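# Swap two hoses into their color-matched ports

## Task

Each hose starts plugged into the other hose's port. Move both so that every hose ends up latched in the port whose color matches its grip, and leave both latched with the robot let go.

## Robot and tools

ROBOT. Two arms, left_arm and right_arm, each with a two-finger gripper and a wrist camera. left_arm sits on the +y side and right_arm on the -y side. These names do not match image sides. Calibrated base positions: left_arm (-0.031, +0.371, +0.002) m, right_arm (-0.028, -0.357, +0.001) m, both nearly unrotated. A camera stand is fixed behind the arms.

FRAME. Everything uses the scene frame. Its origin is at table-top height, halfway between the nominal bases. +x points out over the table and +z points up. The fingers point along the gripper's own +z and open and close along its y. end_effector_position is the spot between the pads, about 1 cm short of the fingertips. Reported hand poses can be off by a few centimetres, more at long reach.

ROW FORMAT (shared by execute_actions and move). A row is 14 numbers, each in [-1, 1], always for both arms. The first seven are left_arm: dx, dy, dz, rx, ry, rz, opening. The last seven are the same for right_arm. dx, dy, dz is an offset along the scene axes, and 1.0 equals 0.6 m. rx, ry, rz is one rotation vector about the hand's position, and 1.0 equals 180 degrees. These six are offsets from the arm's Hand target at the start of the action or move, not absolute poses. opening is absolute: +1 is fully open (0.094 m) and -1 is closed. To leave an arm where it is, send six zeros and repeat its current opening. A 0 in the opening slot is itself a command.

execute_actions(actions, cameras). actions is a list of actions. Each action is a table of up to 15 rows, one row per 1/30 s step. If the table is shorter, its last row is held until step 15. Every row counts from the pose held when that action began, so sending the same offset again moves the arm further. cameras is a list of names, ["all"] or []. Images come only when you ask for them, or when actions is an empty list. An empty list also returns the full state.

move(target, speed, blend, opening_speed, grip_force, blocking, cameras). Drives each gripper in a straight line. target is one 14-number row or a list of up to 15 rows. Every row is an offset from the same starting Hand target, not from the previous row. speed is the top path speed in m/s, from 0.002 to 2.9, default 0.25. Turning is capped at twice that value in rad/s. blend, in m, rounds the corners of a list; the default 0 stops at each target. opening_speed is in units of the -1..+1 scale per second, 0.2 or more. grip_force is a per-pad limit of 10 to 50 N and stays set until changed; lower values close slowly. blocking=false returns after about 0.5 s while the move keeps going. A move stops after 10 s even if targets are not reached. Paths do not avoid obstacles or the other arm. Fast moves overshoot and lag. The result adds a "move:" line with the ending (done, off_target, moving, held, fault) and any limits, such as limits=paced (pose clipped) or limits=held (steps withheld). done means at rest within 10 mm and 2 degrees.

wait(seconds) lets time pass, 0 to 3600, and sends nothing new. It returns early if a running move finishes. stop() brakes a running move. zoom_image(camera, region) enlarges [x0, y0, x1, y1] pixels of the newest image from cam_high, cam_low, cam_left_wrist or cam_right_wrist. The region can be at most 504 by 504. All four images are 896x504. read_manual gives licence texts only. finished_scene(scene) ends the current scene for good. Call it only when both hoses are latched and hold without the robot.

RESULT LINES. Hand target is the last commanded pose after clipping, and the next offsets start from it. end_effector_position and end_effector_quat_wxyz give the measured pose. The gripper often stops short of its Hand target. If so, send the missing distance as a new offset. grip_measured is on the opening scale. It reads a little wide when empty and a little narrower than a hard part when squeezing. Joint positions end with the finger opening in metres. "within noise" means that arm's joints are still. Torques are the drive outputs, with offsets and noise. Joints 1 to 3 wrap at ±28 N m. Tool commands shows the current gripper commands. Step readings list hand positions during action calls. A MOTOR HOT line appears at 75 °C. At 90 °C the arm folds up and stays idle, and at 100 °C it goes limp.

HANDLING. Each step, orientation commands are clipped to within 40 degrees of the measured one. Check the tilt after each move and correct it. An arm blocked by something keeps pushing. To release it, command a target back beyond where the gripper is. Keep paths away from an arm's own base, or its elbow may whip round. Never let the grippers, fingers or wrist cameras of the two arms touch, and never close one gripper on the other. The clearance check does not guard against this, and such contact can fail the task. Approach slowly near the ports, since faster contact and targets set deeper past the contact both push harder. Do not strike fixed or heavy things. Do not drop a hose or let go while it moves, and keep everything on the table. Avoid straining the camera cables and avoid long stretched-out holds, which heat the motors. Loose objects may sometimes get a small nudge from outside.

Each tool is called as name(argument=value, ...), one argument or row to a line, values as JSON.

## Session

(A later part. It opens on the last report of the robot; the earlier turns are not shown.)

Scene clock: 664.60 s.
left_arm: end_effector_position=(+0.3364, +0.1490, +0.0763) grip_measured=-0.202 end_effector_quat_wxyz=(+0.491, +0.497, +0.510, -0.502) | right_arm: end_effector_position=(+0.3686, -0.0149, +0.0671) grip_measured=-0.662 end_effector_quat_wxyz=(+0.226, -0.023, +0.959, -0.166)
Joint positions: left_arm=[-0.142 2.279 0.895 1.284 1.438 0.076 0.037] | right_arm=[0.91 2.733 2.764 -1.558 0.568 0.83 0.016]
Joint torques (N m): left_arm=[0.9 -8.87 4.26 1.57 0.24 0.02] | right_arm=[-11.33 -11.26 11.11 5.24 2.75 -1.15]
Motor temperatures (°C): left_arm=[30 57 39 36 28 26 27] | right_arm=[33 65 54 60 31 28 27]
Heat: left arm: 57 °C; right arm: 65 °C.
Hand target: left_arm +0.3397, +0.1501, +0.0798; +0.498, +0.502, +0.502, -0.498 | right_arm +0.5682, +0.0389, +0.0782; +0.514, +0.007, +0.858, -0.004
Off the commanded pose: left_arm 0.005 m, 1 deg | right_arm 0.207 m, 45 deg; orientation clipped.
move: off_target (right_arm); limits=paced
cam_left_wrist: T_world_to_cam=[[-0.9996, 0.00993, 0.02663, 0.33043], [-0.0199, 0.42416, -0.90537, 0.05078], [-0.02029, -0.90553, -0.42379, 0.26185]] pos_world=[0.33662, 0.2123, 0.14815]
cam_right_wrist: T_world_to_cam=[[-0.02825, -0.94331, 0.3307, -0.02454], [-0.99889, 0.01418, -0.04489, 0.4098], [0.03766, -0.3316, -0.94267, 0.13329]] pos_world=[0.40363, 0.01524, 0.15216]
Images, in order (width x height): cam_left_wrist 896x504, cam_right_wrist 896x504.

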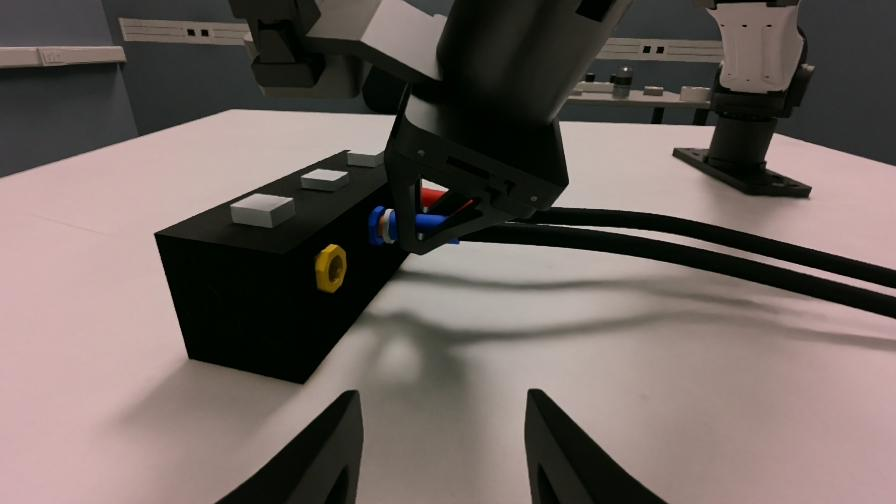

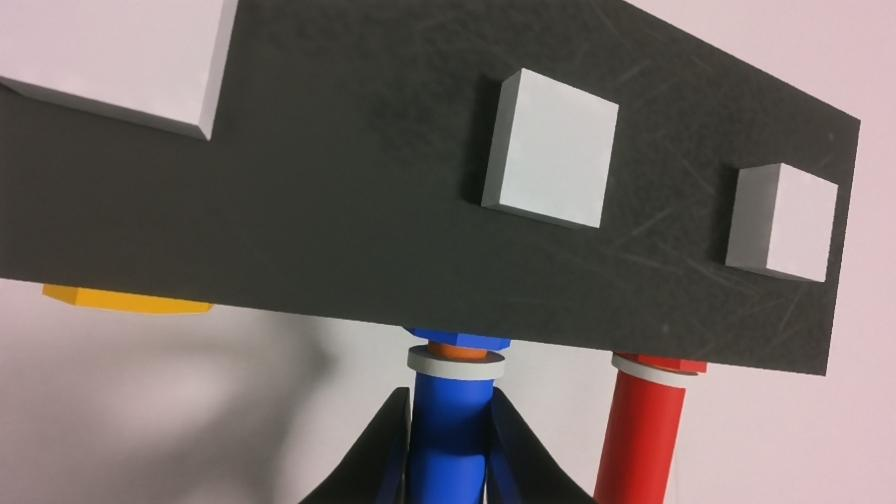

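move(
  target=[0,0,0,0,0,0,-0.2,-0.3437,-0.0782,0.028,0.0011,0.0102,-0.0671,-0.95],
  speed=0.3,
  cameras=["cam_right_wrist","cam_left_wrist"],
)

zoom_image(
  camera="cam_left_wrist",
  region=[350, 160, 550, 290],
)

Scene clock: 674.47 s.
left_arm: end_effector_position=(+0.3364, +0.1490, +0.0763) grip_measured=-0.202 end_effector_quat_wxyz=(+0.491, +0.497, +0.510, -0.502) | right_arm: end_effector_position=(+0.3500, -0.0106, +0.0684) grip_measured=-0.671 end_effector_quat_wxyz=(+0.469, +0.066, +0.876, -0.091)
Joint positions: left_arm=[-0.142 2.279 0.895 1.284 1.438 0.076 0.037] | right_arm=[1.038 2.252 1.651 -0.561 0.936 0.96 0.015]
Joint torques (N m): left_arm=[0.91 -8.85 4.25 1.57 0.24 0.02] | right_arm=[-1.24 -16.08 5.59 1.9 0.77 0.02]
Motor temperatures (°C): left_arm=[30 57 39 36 28 26 27] | right_arm=[34 66 54 62 33 28 28]
Heat: left arm: 57 °C; right arm: 66 °C.
Hand target: left_arm +0.3397, +0.1501, +0.0798; +0.498, +0.502, +0.502, -0.498 | right_arm +0.3618, -0.0079, +0.0949; +0.497, +0.097, +0.860, -0.057
Off the commanded pose: left_arm 0.005 m, 1 deg | right_arm 0.029 m, 7 deg.
move: off_target (right_arm)
cam_left_wrist: T_world_to_cam=[[-0.9996, 0.00993, 0.02663, 0.33043], [-0.0199, 0.42416, -0.90537, 0.05078], [-0.02029, -0.90553, -0.42379, 0.26185]] pos_world=[0.33662, 0.2123, 0.14815]
cam_right_wrist: T_world_to_cam=[[-0.19923, -0.9748, 0.10037, 0.0538], [-0.83446, 0.11506, -0.53892, 0.36841], [0.51379, -0.19113, -0.83636, -0.03577]] pos_world=[0.33652, 0.00322, 0.16323]
Images, in order (width x height): cam_left_wrist 896x504, cam_right_wrist 896x504.

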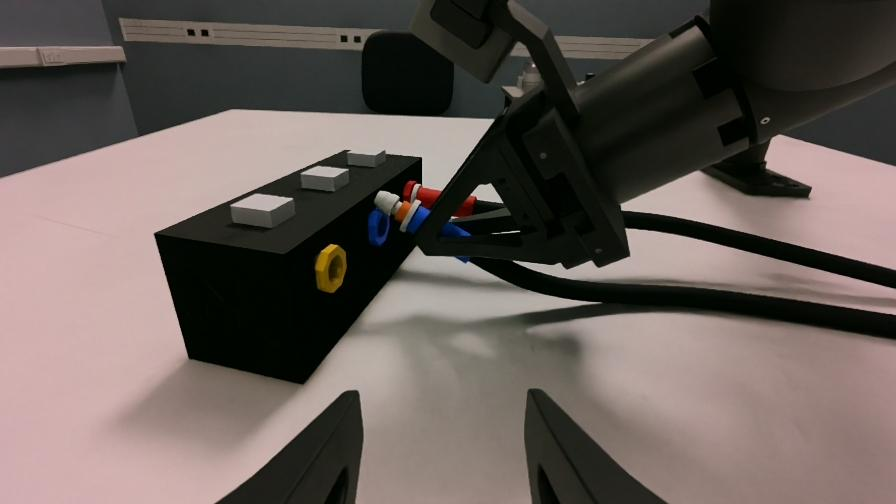

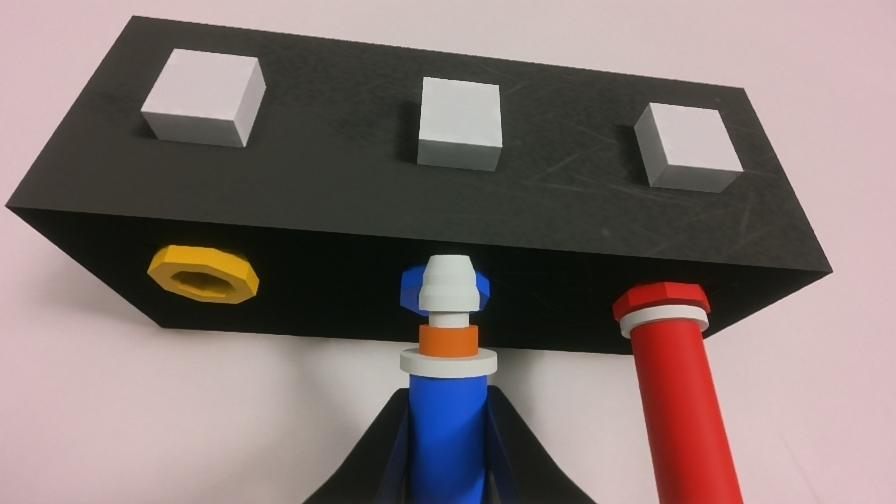

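Scaled by 2.520.

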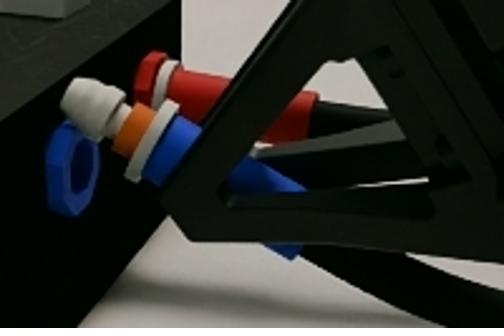

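move(
  target=[
    [0,0,0,0,0,0,-0.2,-0.095,0.0215,-0.0415,0.033,0.146,0,-0.95],
    [0,0,0,0,0,0,-0.2,-0.095,0.0215,-0.133,0.033,0.146,0,-0.95],
    [0,0,0,0,0,0,-0.2,-0.095,0.0215,-0.133,0.033,0.146,0,-0.25],
    [0,0,0,0,0,0,-0.2,-0.15,0.035,-0.03,0.033,0.146,0,-0.25],
    [0,0,0,0,0,0,-0.2,-0.195,0.0382,-0.0165,0,0,0,-0.25],
  ],
  speed=0.2,
  blend=[0.01,0,0,0.01,0],
  cameras=["cam_right_wrist","cam_left_wrist"],
)

Scene clock: 694.83 s.
left_arm: end_effector_position=(+0.3364, +0.1490, +0.0763) grip_measured=-0.202 end_effector_quat_wxyz=(+0.491, +0.497, +0.510, -0.502) | right_arm: end_effector_position=(+0.2442, +0.0126, +0.0726) grip_measured=-0.252 end_effector_quat_wxyz=(+0.484, +0.080, +0.868, -0.079)
Joint positions: left_arm=[-0.142 2.279 0.895 1.284 1.438 0.076 0.037] | right_arm=[1.285 2.236 1.648 -0.899 1.024 1.403 0.035]
Joint torques (N m): left_arm=[0.9 -8.87 4.26 1.57 0.24 0.02] | right_arm=[0.31 -14.16 4.81 0.76 0.8 0.23]
Motor temperatures (°C): left_arm=[30 57 39 36 28 26 27] | right_arm=[31 68 49 49 30 27 27]
Heat: left arm: 57 °C; right arm: 68 °C.
Hand target: left_arm +0.3397, +0.1501, +0.0798; +0.498, +0.502, +0.502, -0.498 | right_arm +0.2449, +0.0150, +0.0850; +0.497, +0.097, +0.860, -0.057
Off the commanded pose: left_arm 0.005 m, 1 deg | right_arm 0.013 m, 4 deg.
move: off_target (right_arm); target 3's new opening was sent with right_arm's hand 0.015 m and 2 deg from that target
cam_left_wrist: T_world_to_cam=[[-0.9996, 0.00993, 0.02663, 0.33043], [-0.0199, 0.42416, -0.90537, 0.05078], [-0.02029, -0.90553, -0.42379, 0.26185]] pos_world=[0.33662, 0.2123, 0.14815]
cam_right_wrist: T_world_to_cam=[[-0.21424, -0.97484, 0.06161, 0.0613], [-0.8111, 0.1424, -0.56731, 0.27577], [0.54426, -0.17151, -0.8212, 0.01775]] pos_world=[0.22715, 0.02353, 0.16725]
Images, in order (width x height): cam_left_wrist 896x504, cam_right_wrist 896x504.

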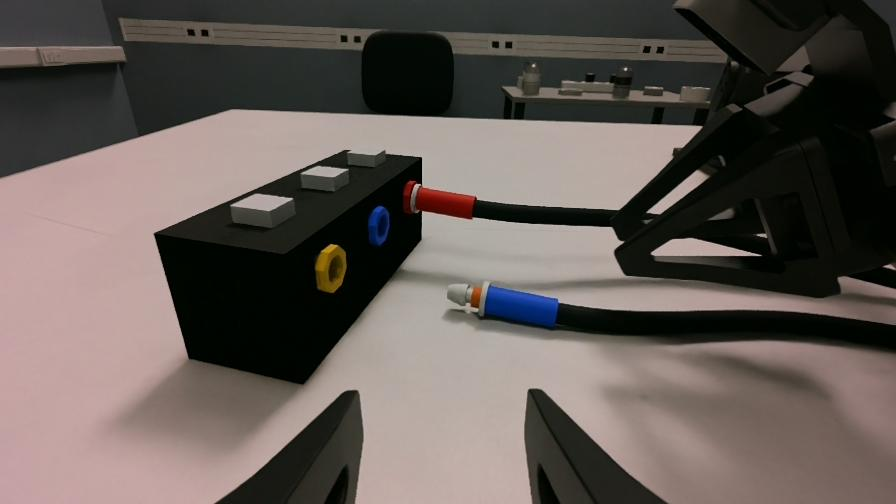

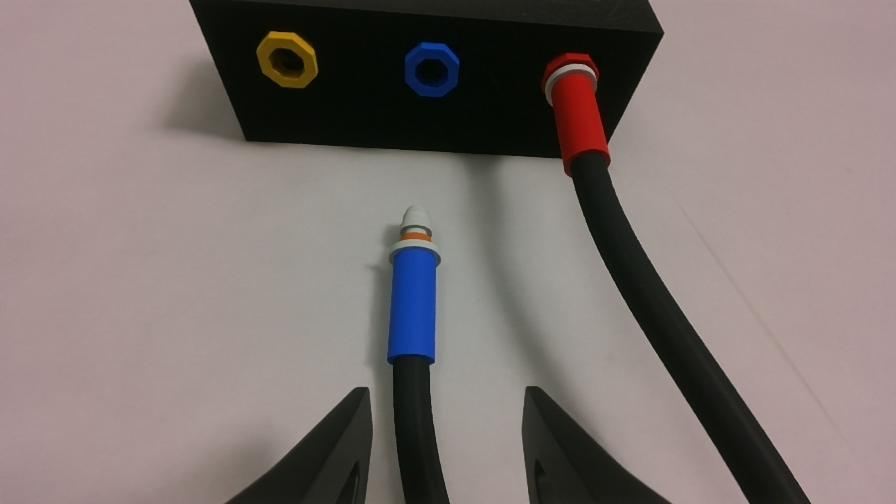

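move(
  target=[
    [0,0,0,0,0,0,-0.2,0.0385,0.0067,-0.055,0,0,0.01,-0.25],
    [0,0,0,0,0,0,-0.2,0.1,-0.005,-0.1217,0,0,0.01,-0.25],
    [0,0,0,0,0,0,-0.2,0.1,-0.005,-0.1217,0,0,0.01,-0.95],
  ],
  speed=0.2,
  opening_speed=1,
  blend=[0.01,0,0],
  cameras=["cam_right_wrist","cam_left_wrist"],
)

Scene clock: 703.10 s.
left_arm: end_effector_position=(+0.3364, +0.1490, +0.0763) grip_measured=-0.202 end_effector_quat_wxyz=(+0.491, +0.497, +0.510, -0.502) | right_arm: end_effector_position=(+0.3074, +0.0138, +0.0305) grip_measured=-0.671 end_effector_quat_wxyz=(+0.511, +0.090, +0.854, -0.045)
Joint positions: left_arm=[-0.142 2.279 0.895 1.284 1.438 0.076 0.037] | right_arm=[1.157 2.298 1.509 -0.367 1.027 1.112 0.015]
Joint torques (N m): left_arm=[0.9 -8.87 4.25 1.57 0.24 0.02] | right_arm=[-0.23 -9.77 4.45 1.26 0.28 0.05]
Motor temperatures (°C): left_arm=[30 57 39 36 28 26 27] | right_arm=[31 66 48 46 30 27 27]
Heat: left arm: 57 °C; right arm: 66 °C.
Hand target: left_arm +0.3397, +0.1501, +0.0798; +0.498, +0.502, +0.502, -0.498 | right_arm +0.3049, +0.0120, +0.0121; +0.498, +0.084, +0.862, -0.049
Off the commanded pose: left_arm 0.005 m, 1 deg | right_arm 0.019 m, 2 deg.
move: off_target (right_arm); target 3's new opening was sent with right_arm's hand 0.019 m and 2 deg from that target
cam_left_wrist: T_world_to_cam=[[-0.9996, 0.00993, 0.02663, 0.33043], [-0.0199, 0.42416, -0.90537, 0.05078], [-0.02029, -0.90553, -0.42379, 0.26185]] pos_world=[0.33662, 0.2123, 0.14815]
cam_right_wrist: T_world_to_cam=[[-0.19864, -0.97999, -0.01247, 0.07631], [-0.7742, 0.1647, -0.61114, 0.2927], [0.60096, -0.11175, -0.79143, -0.07017]] pos_world=[0.28394, 0.01874, 0.1243]
Images, in order (width x height): cam_left_wrist 896x504, cam_right_wrist 896x504.

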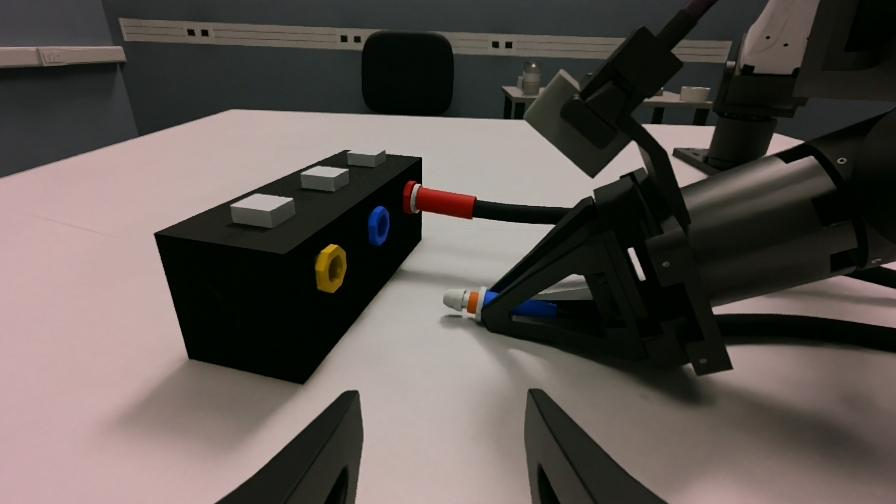

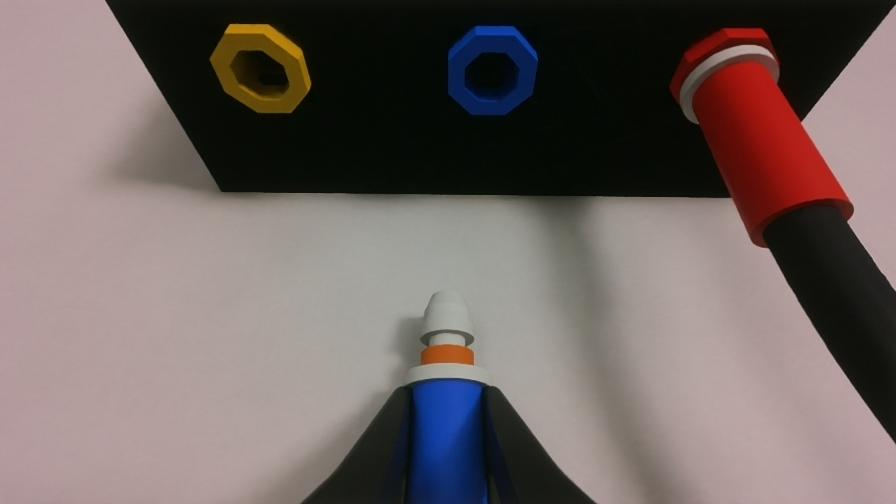

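move(
  target=[
    [0,0,0,0,0,0,-0.2,-0.025,0.01,0.1,0,0,0,-0.95],
    [0,0,0,0,0,0,-0.2,-0.008,0.01,0.147,0,0,0,-0.95],
    [0,0,0,0,0,0,-0.2,0.047,-0.0167,0.118,0,0,0,-0.95],
  ],
  speed=0.15,
  blend=[0.01,0,0],
  cameras=["cam_right_wrist","cam_left_wrist"],
)

zoom_image(
  camera="cam_left_wrist",
  region=[350, 160, 550, 290],
)

Scene clock: 710.97 s.
left_arm: end_effector_position=(+0.3364, +0.1490, +0.0763) grip_measured=-0.202 end_effector_quat_wxyz=(+0.491, +0.497, +0.510, -0.502) | right_arm: end_effector_position=(+0.3339, -0.0025, +0.0720) grip_measured=-0.671 end_effector_quat_wxyz=(+0.492, +0.076, +0.864, -0.070)
Joint positions: left_arm=[-0.142 2.279 0.895 1.284 1.438 0.076 0.037] | right_arm=[1.083 2.223 1.585 -0.496 0.978 1.003 0.015]
Joint torques (N m): left_arm=[0.91 -8.87 4.25 1.57 0.24 0.02] | right_arm=[0.35 -14.38 5.23 1.48 0.49 0.02]
Motor temperatures (°C): left_arm=[30 58 39 36 28 26 27] | right_arm=[30 66 47 44 29 27 27]
Heat: left arm: 58 °C; right arm: 66 °C.
Hand target: left_arm +0.3397, +0.1501, +0.0798; +0.498, +0.502, +0.502, -0.498 | right_arm +0.3331, +0.0020, +0.0828; +0.498, +0.084, +0.862, -0.049
Off the commanded pose: left_arm 0.005 m, 1 deg | right_arm 0.012 m, 3 deg.
move: off_target (right_arm)
cam_left_wrist: T_world_to_cam=[[-0.9996, 0.00993, 0.02663, 0.33043], [-0.0199, 0.42416, -0.90537, 0.05078], [-0.02029, -0.90553, -0.42379, 0.26185]] pos_world=[0.33662, 0.2123, 0.14815]
cam_right_wrist: T_world_to_cam=[[-0.19828, -0.97891, 0.04921, 0.06154], [-0.80361, 0.13362, -0.57997, 0.3487], [0.56116, -0.15454, -0.81315, -0.04028]] pos_world=[0.31503, 0.00742, 0.16645]
Images, in order (width x height): cam_left_wrist 896x504, cam_right_wrist 896x504.

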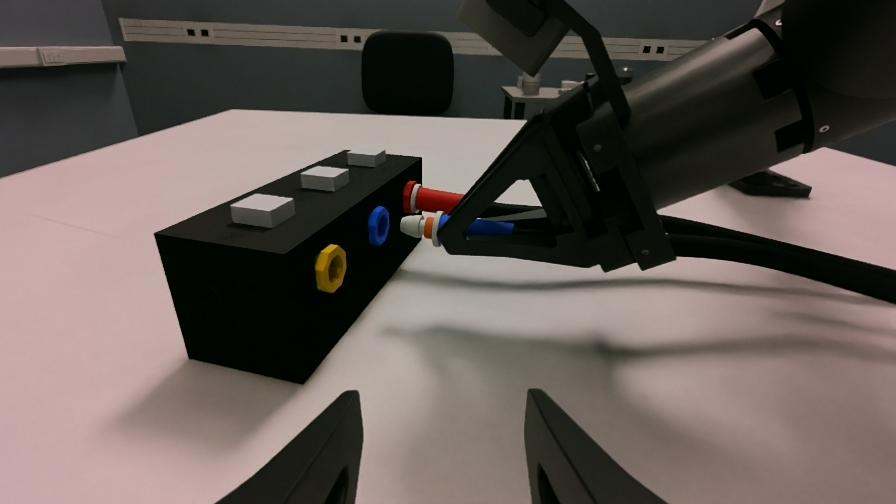

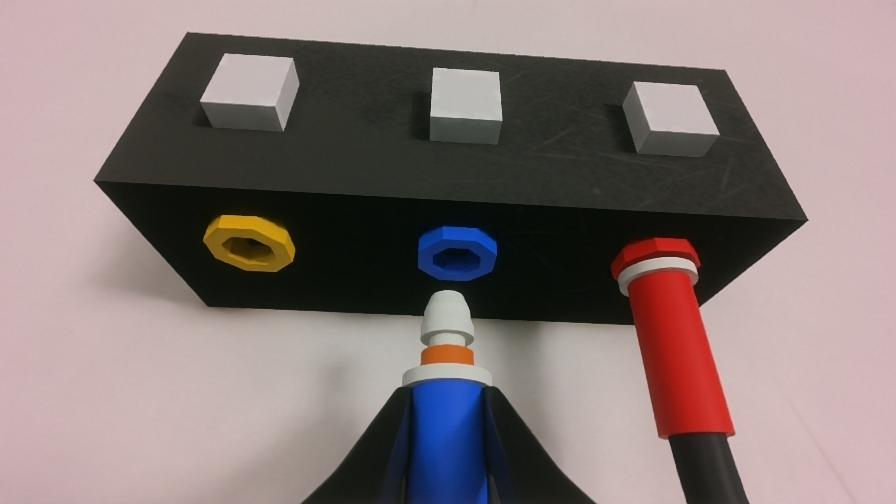

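Scaled by 2.520.

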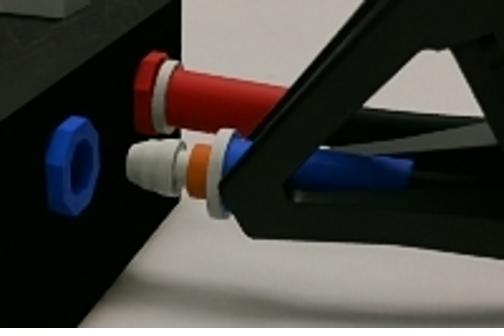

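move(
  target=[
    [0,0,0,0,0,0,-0.2,0.035,-0.006,0.003,0,0,0,-0.95],
    [0,0,0,0,0,0,-0.2,0.22,0.07,0.03,0,-0.06,0.02,-0.98],
  ],
  speed=[0.12,0.35],
  blend=0.01,
  cameras=["cam_right_wrist","cam_left_wrist"],
)

zoom_image(
  camera="cam_left_wrist",
  region=[350, 160, 550, 290],
)

Scene clock: 719.50 s.
left_arm: end_effector_position=(+0.3364, +0.1490, +0.0763) grip_measured=-0.202 end_effector_quat_wxyz=(+0.491, +0.497, +0.510, -0.502) | right_arm: end_effector_position=(+0.4562, +0.0523, +0.1120) grip_measured=-0.672 end_effector_quat_wxyz=(+0.579, +0.054, +0.813, -0.007)
Joint positions: left_arm=[-0.142 2.279 0.895 1.284 1.438 0.076 0.037] | right_arm=[0.941 2.463 1.937 -0.047 0.919 0.528 0.015]
Joint torques (N m): left_arm=[0.91 -8.87 4.26 1.57 0.24 0.02] | right_arm=[-1.58 -11.32 8.91 1.89 0.55 -0.02]
Motor temperatures (°C): left_arm=[30 58 38 36 28 26 27] | right_arm=[30 68 47 44 29 27 27]
Heat: left arm: 58 °C; right arm: 68 °C.
Hand target: left_arm +0.3397, +0.1501, +0.0798; +0.498, +0.502, +0.502, -0.498 | right_arm +0.4651, +0.0439, +0.1008; +0.578, +0.061, +0.813, -0.025
Off the commanded pose: left_arm 0.005 m, 1 deg | right_arm 0.017 m, 2 deg.
move: off_target (right_arm); target 2's new opening was sent with right_arm's hand 0.017 m and 2 deg from that target
cam_left_wrist: T_world_to_cam=[[-0.9996, 0.00993, 0.02663, 0.33043], [-0.0199, 0.42416, -0.90537, 0.05078], [-0.02029, -0.90553, -0.42379, 0.26185]] pos_world=[0.33662, 0.2123, 0.14815]
cam_right_wrist: T_world_to_cam=[[-0.09577, -0.99422, -0.04853, 0.10241], [-0.67904, 0.1009, -0.72714, 0.42427], [0.72783, -0.03669, -0.68478, -0.16451]] pos_world=[0.41763, 0.05298, 0.20082]
Images, in order (width x height): cam_left_wrist 896x504, cam_right_wrist 896x504.

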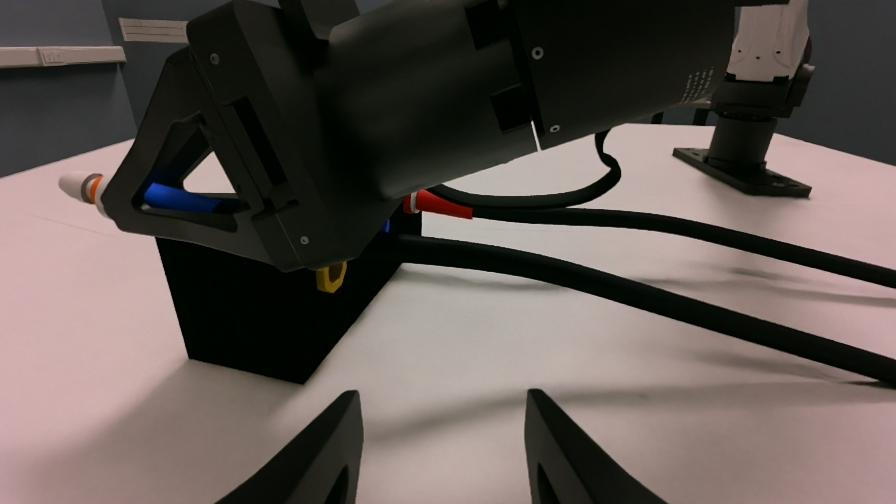

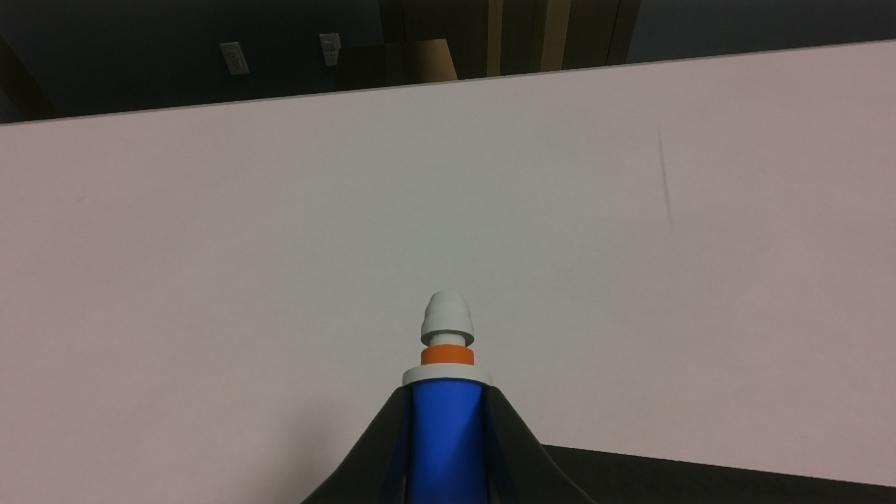

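Scaled by 2.520.

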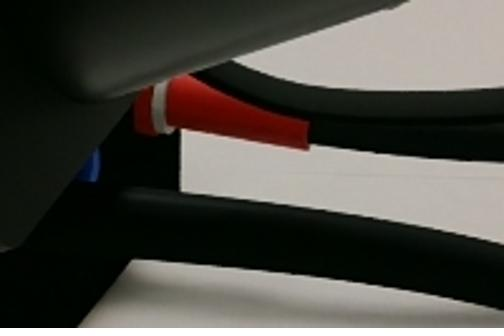

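move(
  target=[
    [0,0,0,0,0,0,-0.2,-0.03,-0.01,0.1,0,0.03,0,-0.95],
    [0,0,0,0,0,0,-0.2,-0.25,-0.045,0.1,0,0.06,-0.01,-0.95],
    [0,0,0,0,0,0,-0.2,-0.245,-0.046,0.0,0,0.06,-0.02,-0.95],
    [0,0,0,0,0,0,-0.2,-0.22,-0.068,-0.03,0,0.06,-0.02,-0.95],
  ],
  speed=0.2,
  blend=[0.01,0.01,0,0],
  cameras=["cam_right_wrist","cam_left_wrist"],
)

zoom_image(
  camera="cam_left_wrist",
  region=[350, 160, 550, 290],
)

Scene clock: 727.20 s.
left_arm: end_effector_position=(+0.3364, +0.1490, +0.0763) grip_measured=-0.202 end_effector_quat_wxyz=(+0.491, +0.497, +0.510, -0.502) | right_arm: end_effector_position=(+0.3325, +0.0020, +0.0880) grip_measured=-0.672 end_effector_quat_wxyz=(+0.496, +0.081, +0.863, -0.053)
Joint positions: left_arm=[-0.142 2.279 0.895 1.284 1.438 0.076 0.037] | right_arm=[1.089 2.19 1.591 -0.499 0.972 1.005 0.015]
Joint torques (N m): left_arm=[0.9 -8.87 4.26 1.57 0.25 0.02] | right_arm=[-0.06 -11.03 5.37 1.49 0.55 0.03]
Motor temperatures (°C): left_arm=[30 58 38 36 28 26 27] | right_arm=[29 69 46 43 29 27 27]
Heat: left arm: 58 °C; right arm: 69 °C.
Hand target: left_arm +0.3397, +0.1501, +0.0798; +0.498, +0.502, +0.502, -0.498 | right_arm +0.3331, +0.0031, +0.0827; +0.498, +0.084, +0.862, -0.049
Off the commanded pose: left_arm 0.005 m, 1 deg | right_arm 0.005 m, 1 deg.
move: done
cam_left_wrist: T_world_to_cam=[[-0.9996, 0.00993, 0.02663, 0.33043], [-0.0199, 0.42416, -0.90537, 0.05078], [-0.02029, -0.90553, -0.42379, 0.26185]] pos_world=[0.33662, 0.2123, 0.14815]
cam_right_wrist: T_world_to_cam=[[-0.1912, -0.98147, 0.01276, 0.06568], [-0.79742, 0.14774, -0.58506, 0.35465], [0.57233, -0.12204, -0.81089, -0.02979]] pos_world=[0.31242, 0.00843, 0.1825]
Images, in order (width x height): cam_left_wrist 896x504, cam_right_wrist 896x504.

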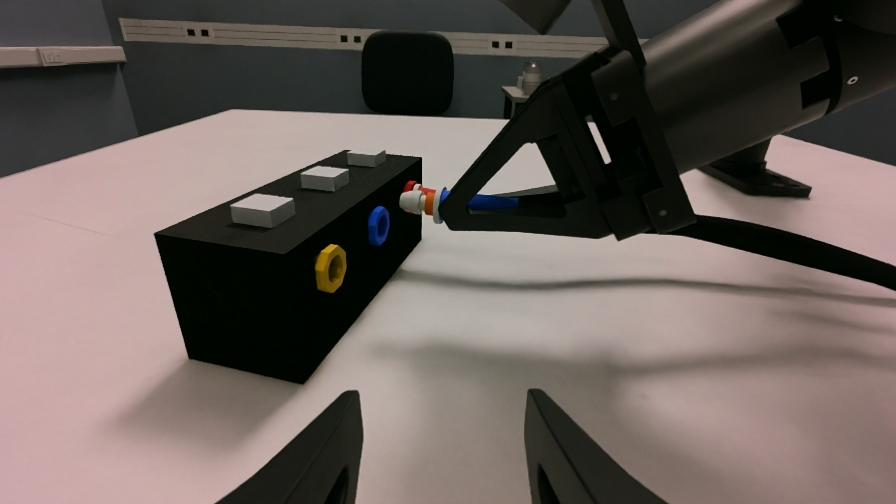

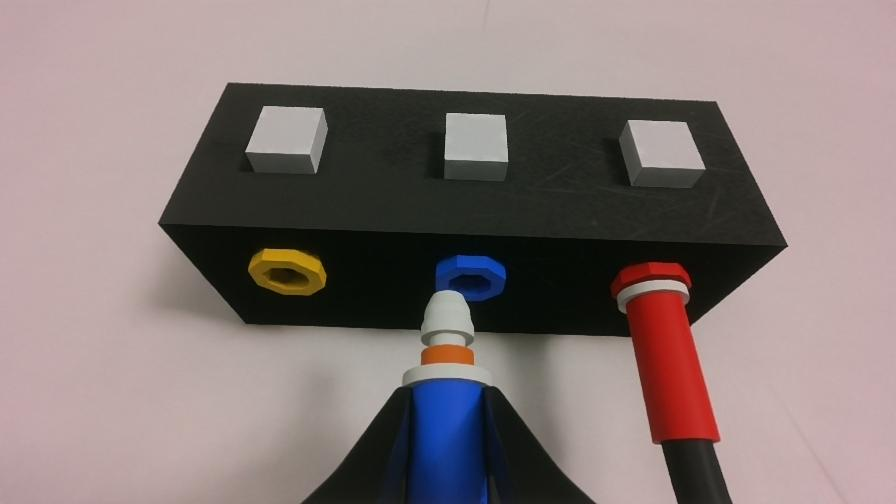

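Scaled by 2.520.

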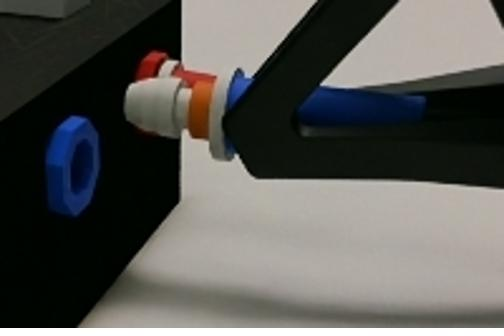

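move(
  target=[
    [0,0,0,0,0,0,-0.2,-0.03,0.008,0,0,0,0,-0.95],
    [0,0,0,0,0,0,-0.2,0.0,-0.0125,-0.026,0,0,0,-0.95],
  ],
  speed=0.12,
  cameras=["cam_right_wrist","cam_left_wrist"],
)

zoom_image(
  camera="cam_left_wrist",
  region=[350, 160, 550, 290],
)

Scene clock: 733.40 s.
left_arm: end_effector_position=(+0.3364, +0.1490, +0.0763) grip_measured=-0.202 end_effector_quat_wxyz=(+0.491, +0.497, +0.510, -0.502) | right_arm: end_effector_position=(+0.3326, -0.0054, +0.0725) grip_measured=-0.672 end_effector_quat_wxyz=(+0.498, +0.081, +0.862, -0.054)
Joint positions: left_arm=[-0.142 2.279 0.895 1.284 1.438 0.076 0.037] | right_arm=[1.081 2.19 1.52 -0.419 0.973 0.992 0.015]
Joint torques (N m): left_arm=[0.91 -8.87 4.25 1.57 0.24 0.02] | right_arm=[-0.1 -10.96 5.22 1.55 0.51 0.02]
Motor temperatures (°C): left_arm=[30 58 38 36 28 26 27] | right_arm=[29 68 46 42 29 27 27]
Heat: left arm: 58 °C; right arm: 68 °C.
Hand target: left_arm +0.3397, +0.1501, +0.0798; +0.498, +0.502, +0.502, -0.498 | right_arm +0.3331, -0.0044, +0.0672; +0.498, +0.084, +0.862, -0.049
Off the commanded pose: left_arm 0.005 m, 1 deg | right_arm 0.005 m, 1 deg.
move: done
cam_left_wrist: T_world_to_cam=[[-0.9996, 0.00993, 0.02663, 0.33043], [-0.0199, 0.42416, -0.90537, 0.05078], [-0.02029, -0.90553, -0.42379, 0.26185]] pos_world=[0.33662, 0.2123, 0.14815]
cam_right_wrist: T_world_to_cam=[[-0.19248, -0.98119, 0.01499, 0.05882], [-0.7957, 0.14712, -0.58756, 0.34639], [0.5743, -0.12503, -0.80904, -0.04419]] pos_world=[0.31232, 0.00123, 0.16689]
Images, in order (width x height): cam_left_wrist 896x504, cam_right_wrist 896x504.

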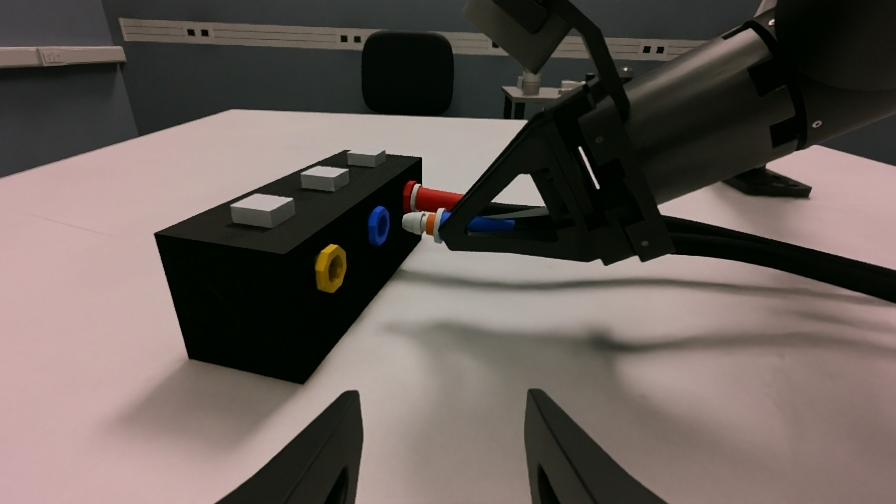

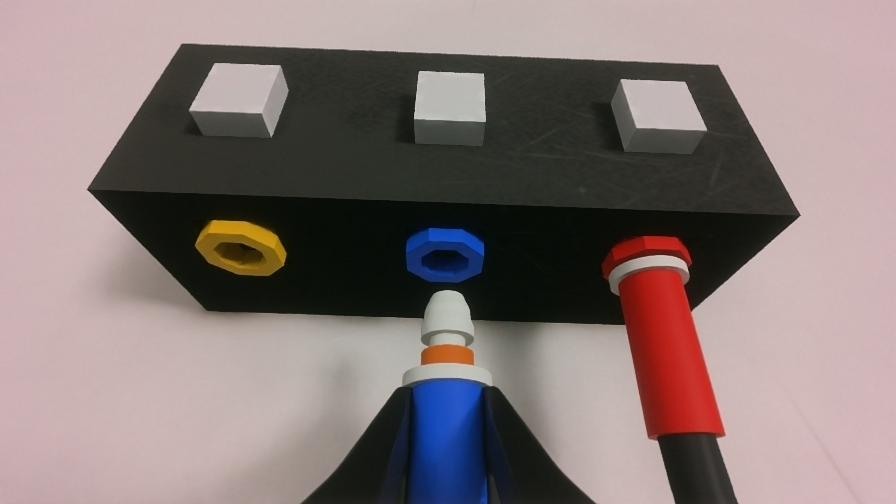

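Scaled by 2.520.

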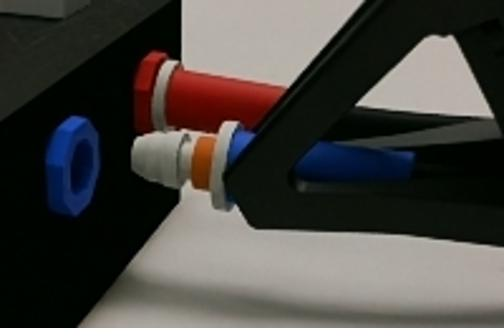

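move(
  target=[
    [0,0,0,0,0,0,-0.2,0.037,-0.006,-0.004,0,0,0,-0.95],
  ],
  speed=0.1,
  cameras=["cam_right_wrist","cam_left_wrist"],
)

zoom_image(
  camera="cam_left_wrist",
  region=[350, 160, 550, 290],
)

Scene clock: 737.90 s.
left_arm: end_effector_position=(+0.3364, +0.1490, +0.0763) grip_measured=-0.202 end_effector_quat_wxyz=(+0.491, +0.497, +0.510, -0.502) | right_arm: end_effector_position=(+0.3502, -0.0100, +0.0698) grip_measured=-0.672 end_effector_quat_wxyz=(+0.497, +0.077, +0.863, -0.055)
Joint positions: left_arm=[-0.142 2.279 0.895 1.284 1.438 0.076 0.037] | right_arm=[1.041 2.201 1.52 -0.356 0.95 0.92 0.015]
Joint torques (N m): left_arm=[0.91 -8.87 4.26 1.57 0.24 0.02] | right_arm=[-0.79 -10.11 6.86 1.65 0.47 0.01]
Motor temperatures (°C): left_arm=[30 58 38 36 28 26 27] | right_arm=[29 67 46 42 29 27 27]
Heat: left arm: 58 °C; right arm: 67 °C.
Hand target: left_arm +0.3397, +0.1501, +0.0798; +0.498, +0.502, +0.502, -0.498 | right_arm +0.3553, -0.0080, +0.0648; +0.498, +0.084, +0.862, -0.049
Off the commanded pose: left_arm 0.005 m, 1 deg | right_arm 0.007 m, 1 deg.
move: done
cam_left_wrist: T_world_to_cam=[[-0.9996, 0.00993, 0.02663, 0.33043], [-0.0199, 0.42416, -0.90537, 0.05078], [-0.02029, -0.90553, -0.42379, 0.26185]] pos_world=[0.33662, 0.2123, 0.14815]
cam_right_wrist: T_world_to_cam=[[-0.18614, -0.98229, 0.02127, 0.05513], [-0.79837, 0.1386, -0.586, 0.36022], [0.57268, -0.12606, -0.81003, -0.05633]] pos_world=[0.33011, -0.00288, 0.16428]
Images, in order (width x height): cam_left_wrist 896x504, cam_right_wrist 896x504.

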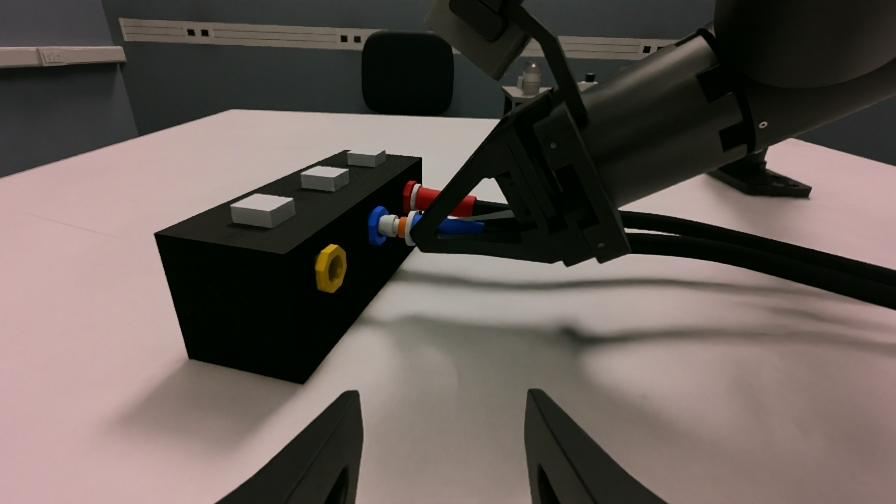

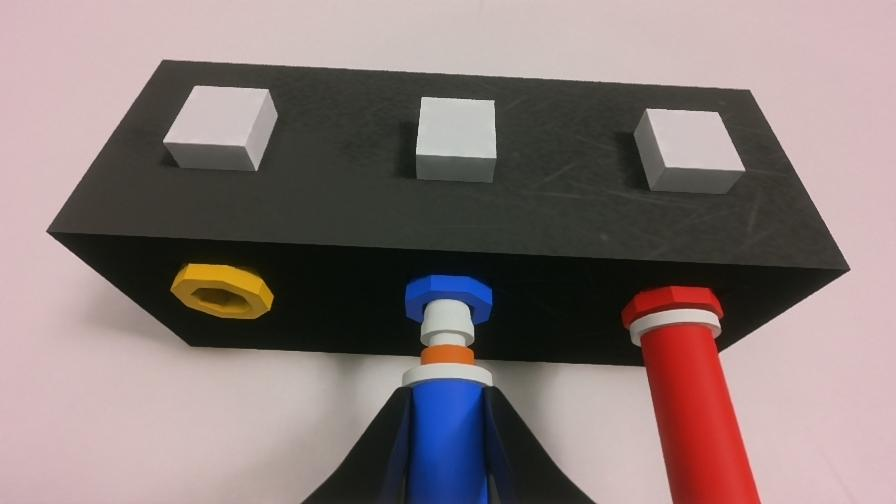

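Scaled by 2.520.

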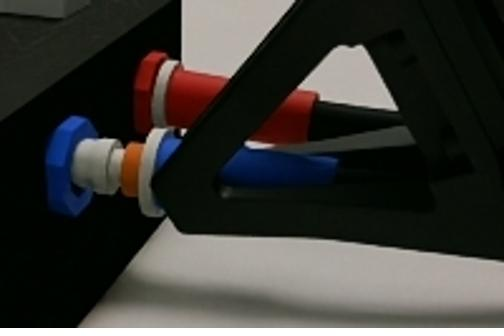

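move(
  target=[
    [0,0,0,0,0,0,-0.2,0.24,0.075,0.015,0,-0.04,0.02,-0.98],
  ],
  speed=0.4,
  cameras=["cam_right_wrist","cam_left_wrist"],
)

zoom_image(
  camera="cam_left_wrist",
  region=[350, 160, 550, 290],
)

Scene clock: 746.03 s.
left_arm: end_effector_position=(+0.3364, +0.1490, +0.0763) grip_measured=-0.202 end_effector_quat_wxyz=(+0.491, +0.497, +0.510, -0.502) | right_arm: end_effector_position=(+0.3717, -0.0132, +0.0677) grip_measured=-0.673 end_effector_quat_wxyz=(+0.347, +0.007, +0.904, -0.251)
Joint positions: left_arm=[-0.142 2.279 0.895 1.284 1.438 0.076 0.037] | right_arm=[0.988 2.802 2.757 -1.564 0.884 1.003 0.015]
Joint torques (N m): left_arm=[0.9 -8.87 4.26 1.57 0.24 0.02] | right_arm=[-8.21 -12.05 11.18 4.41 1.83 -0.04]
Motor temperatures (°C): left_arm=[30 58 38 36 28 26 27] | right_arm=[30 65 47 48 29 27 27]
Heat: left arm: 58 °C; right arm: 65 °C.
Hand target: left_arm +0.3397, +0.1501, +0.0798; +0.498, +0.502, +0.502, -0.498 | right_arm +0.4993, +0.0371, +0.0737; +0.552, +0.060, +0.831, -0.028
Off the commanded pose: left_arm 0.005 m, 1 deg | right_arm 0.137 m, 36 deg.
joint read past its limit (right arm) — joint 4 (wrist pitch), lower limit.
move: off_target (right_arm)
cam_left_wrist: T_world_to_cam=[[-0.9996, 0.00993, 0.02663, 0.33043], [-0.0199, 0.42416, -0.90537, 0.05078], [-0.02029, -0.90553, -0.42379, 0.26185]] pos_world=[0.33662, 0.2123, 0.14815]
cam_right_wrist: T_world_to_cam=[[-0.18499, -0.87407, 0.44919, 0.02813], [-0.9478, 0.03788, -0.31661, 0.41256], [0.25972, -0.48431, -0.83545, 0.04246]] pos_world=[0.3852, 0.02953, 0.15346]
Images, in order (width x height): cam_left_wrist 896x504, cam_right_wrist 896x504.

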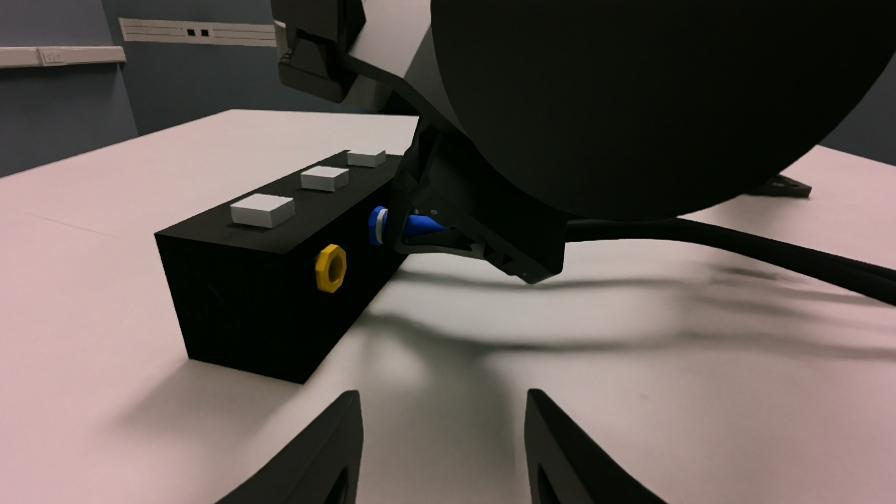

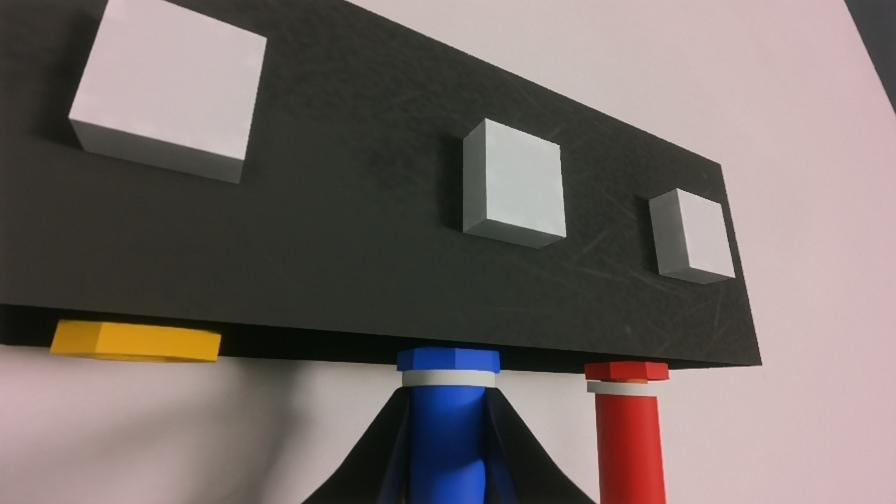

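Scaled by 2.520.

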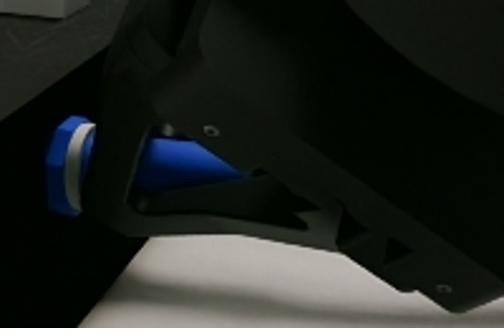

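move(
  target=[
    [0,0,0,0,0,0,-0.2,-0.2188,-0.0818,0.0,-0.1296,0.146,-0.0521,-0.98],
    [0,0,0,0,0,0,-0.2,-0.2188,-0.0818,0.0,-0.1296,0.146,-0.0521,-0.2],
    [0,0,0,0,0,0,-0.2,-0.299,-0.062,0.06,-0.05,0.12,-0.02,-0.2],
    [0,0,0,0,0,0,-0.2,-0.4155,-0.062,0.25,0,0.08,0,-0.2],
  ],
  speed=0.2,
  blend=[0,0,0.01,0],
  cameras=["cam_right_wrist","cam_left_wrist"],
)

zoom_image(
  camera="cam_left_wrist",
  region=[350, 160, 550, 290],
)

zoom_image(
  camera="cam_right_wrist",
  region=[250, 100, 700, 350],
)

Scene clock: 761.73 s.
left_arm: end_effector_position=(+0.3364, +0.1490, +0.0763) grip_measured=-0.202 end_effector_quat_wxyz=(+0.491, +0.497, +0.510, -0.502) | right_arm: end_effector_position=(+0.2508, +0.0030, +0.2070) grip_measured=-0.201 end_effector_quat_wxyz=(+0.434, +0.042, +0.899, -0.048)
Joint positions: left_arm=[-0.142 2.279 0.895 1.284 1.438 0.076 0.037] | right_arm=[1.23 2.04 1.943 -1.224 0.878 1.186 0.038]
Joint torques (N m): left_arm=[0.9 -8.87 4.26 1.57 0.24 0.02] | right_arm=[0.16 -13.12 7.71 0.68 0.7 0.19]
Motor temperatures (°C): left_arm=[30 58 38 36 28 26 27] | right_arm=[31 66 49 54 30 27 27]
Heat: left arm: 58 °C; right arm: 66 °C.
Hand target: left_arm +0.3397, +0.1501, +0.0798; +0.498, +0.502, +0.502, -0.498 | right_arm +0.2501, -0.0002, +0.2238; +0.444, +0.056, +0.894, -0.035
Off the commanded pose: left_arm 0.005 m, 1 deg | right_arm 0.017 m, 2 deg.
move: off_target (right_arm)
cam_left_wrist: T_world_to_cam=[[-0.9996, 0.00993, 0.02663, 0.33043], [-0.0199, 0.42416, -0.90537, 0.05078], [-0.02029, -0.90553, -0.42379, 0.26185]] pos_world=[0.33662, 0.2123, 0.14815]
cam_right_wrist: T_world_to_cam=[[-0.11582, -0.99189, 0.05241, 0.02249], [-0.8826, 0.07857, -0.46351, 0.35543], [0.45563, -0.09994, -0.88454, 0.15805]] pos_world=[0.24429, 0.01018, 0.30337]
Images, in order (width x height): cam_left_wrist 896x504, cam_right_wrist 896x504.

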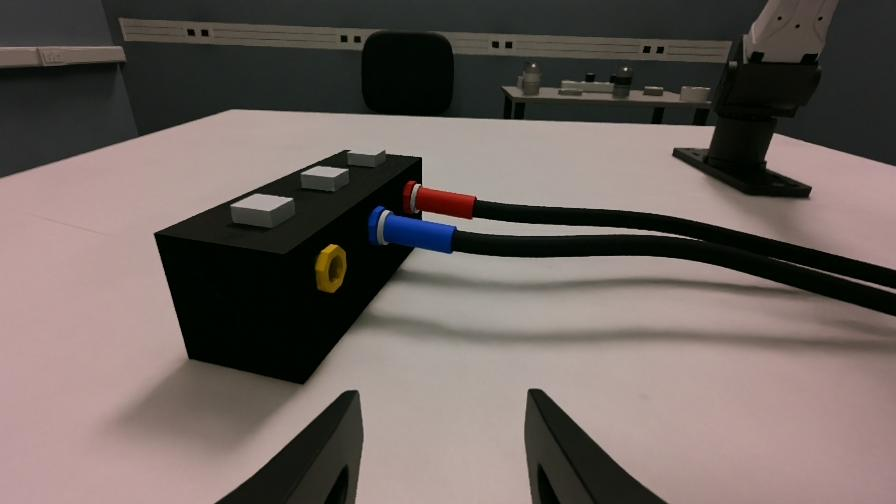

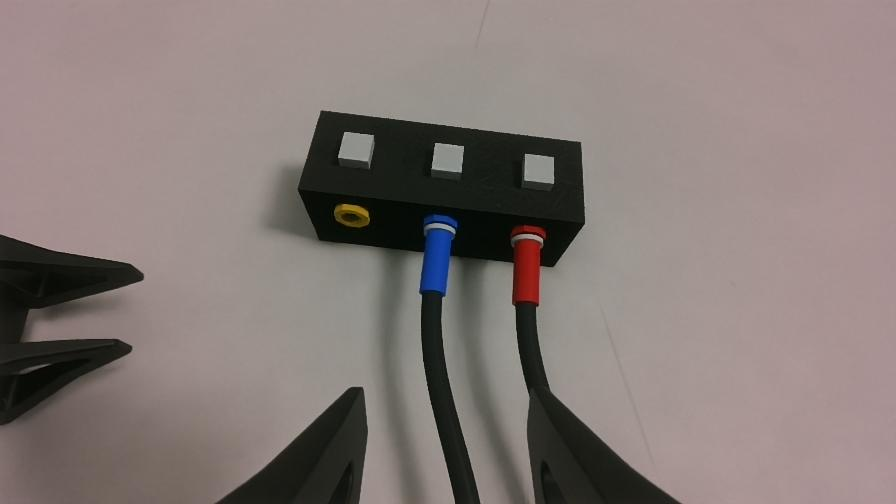

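Scaled by 2.520.

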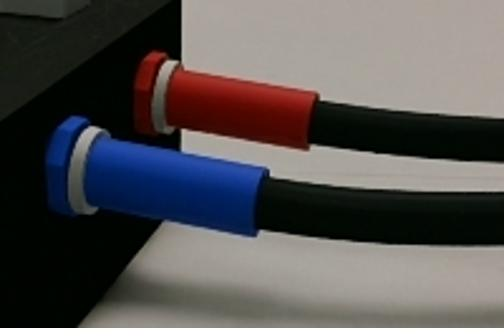

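Scaled by 1.120.

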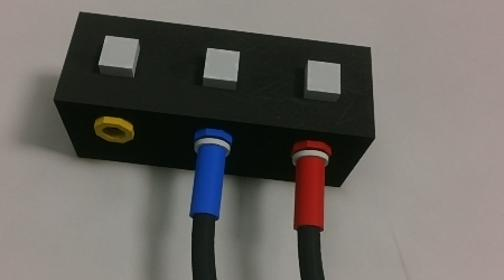

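zoom_image(
  camera="cam_left_wrist",
  region=[360, 170, 440, 250],
)

zoom_image(
  camera="cam_right_wrist",
  region=[410, 200, 560, 280],
)

Scaled by 6.300.

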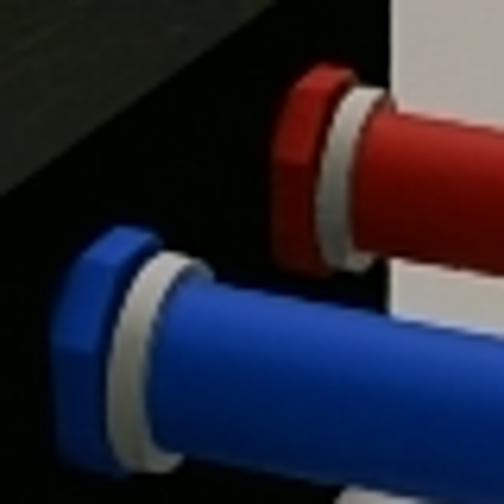

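Scaled by 3.360.

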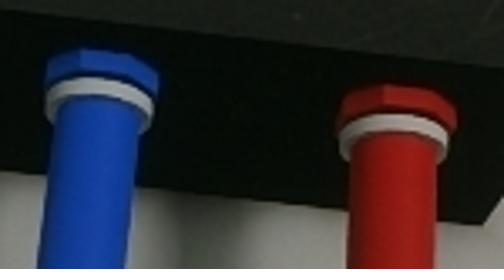

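Both are seated equally.

finished_scene(
  scene=1,
)

The scene is finished: the task was done.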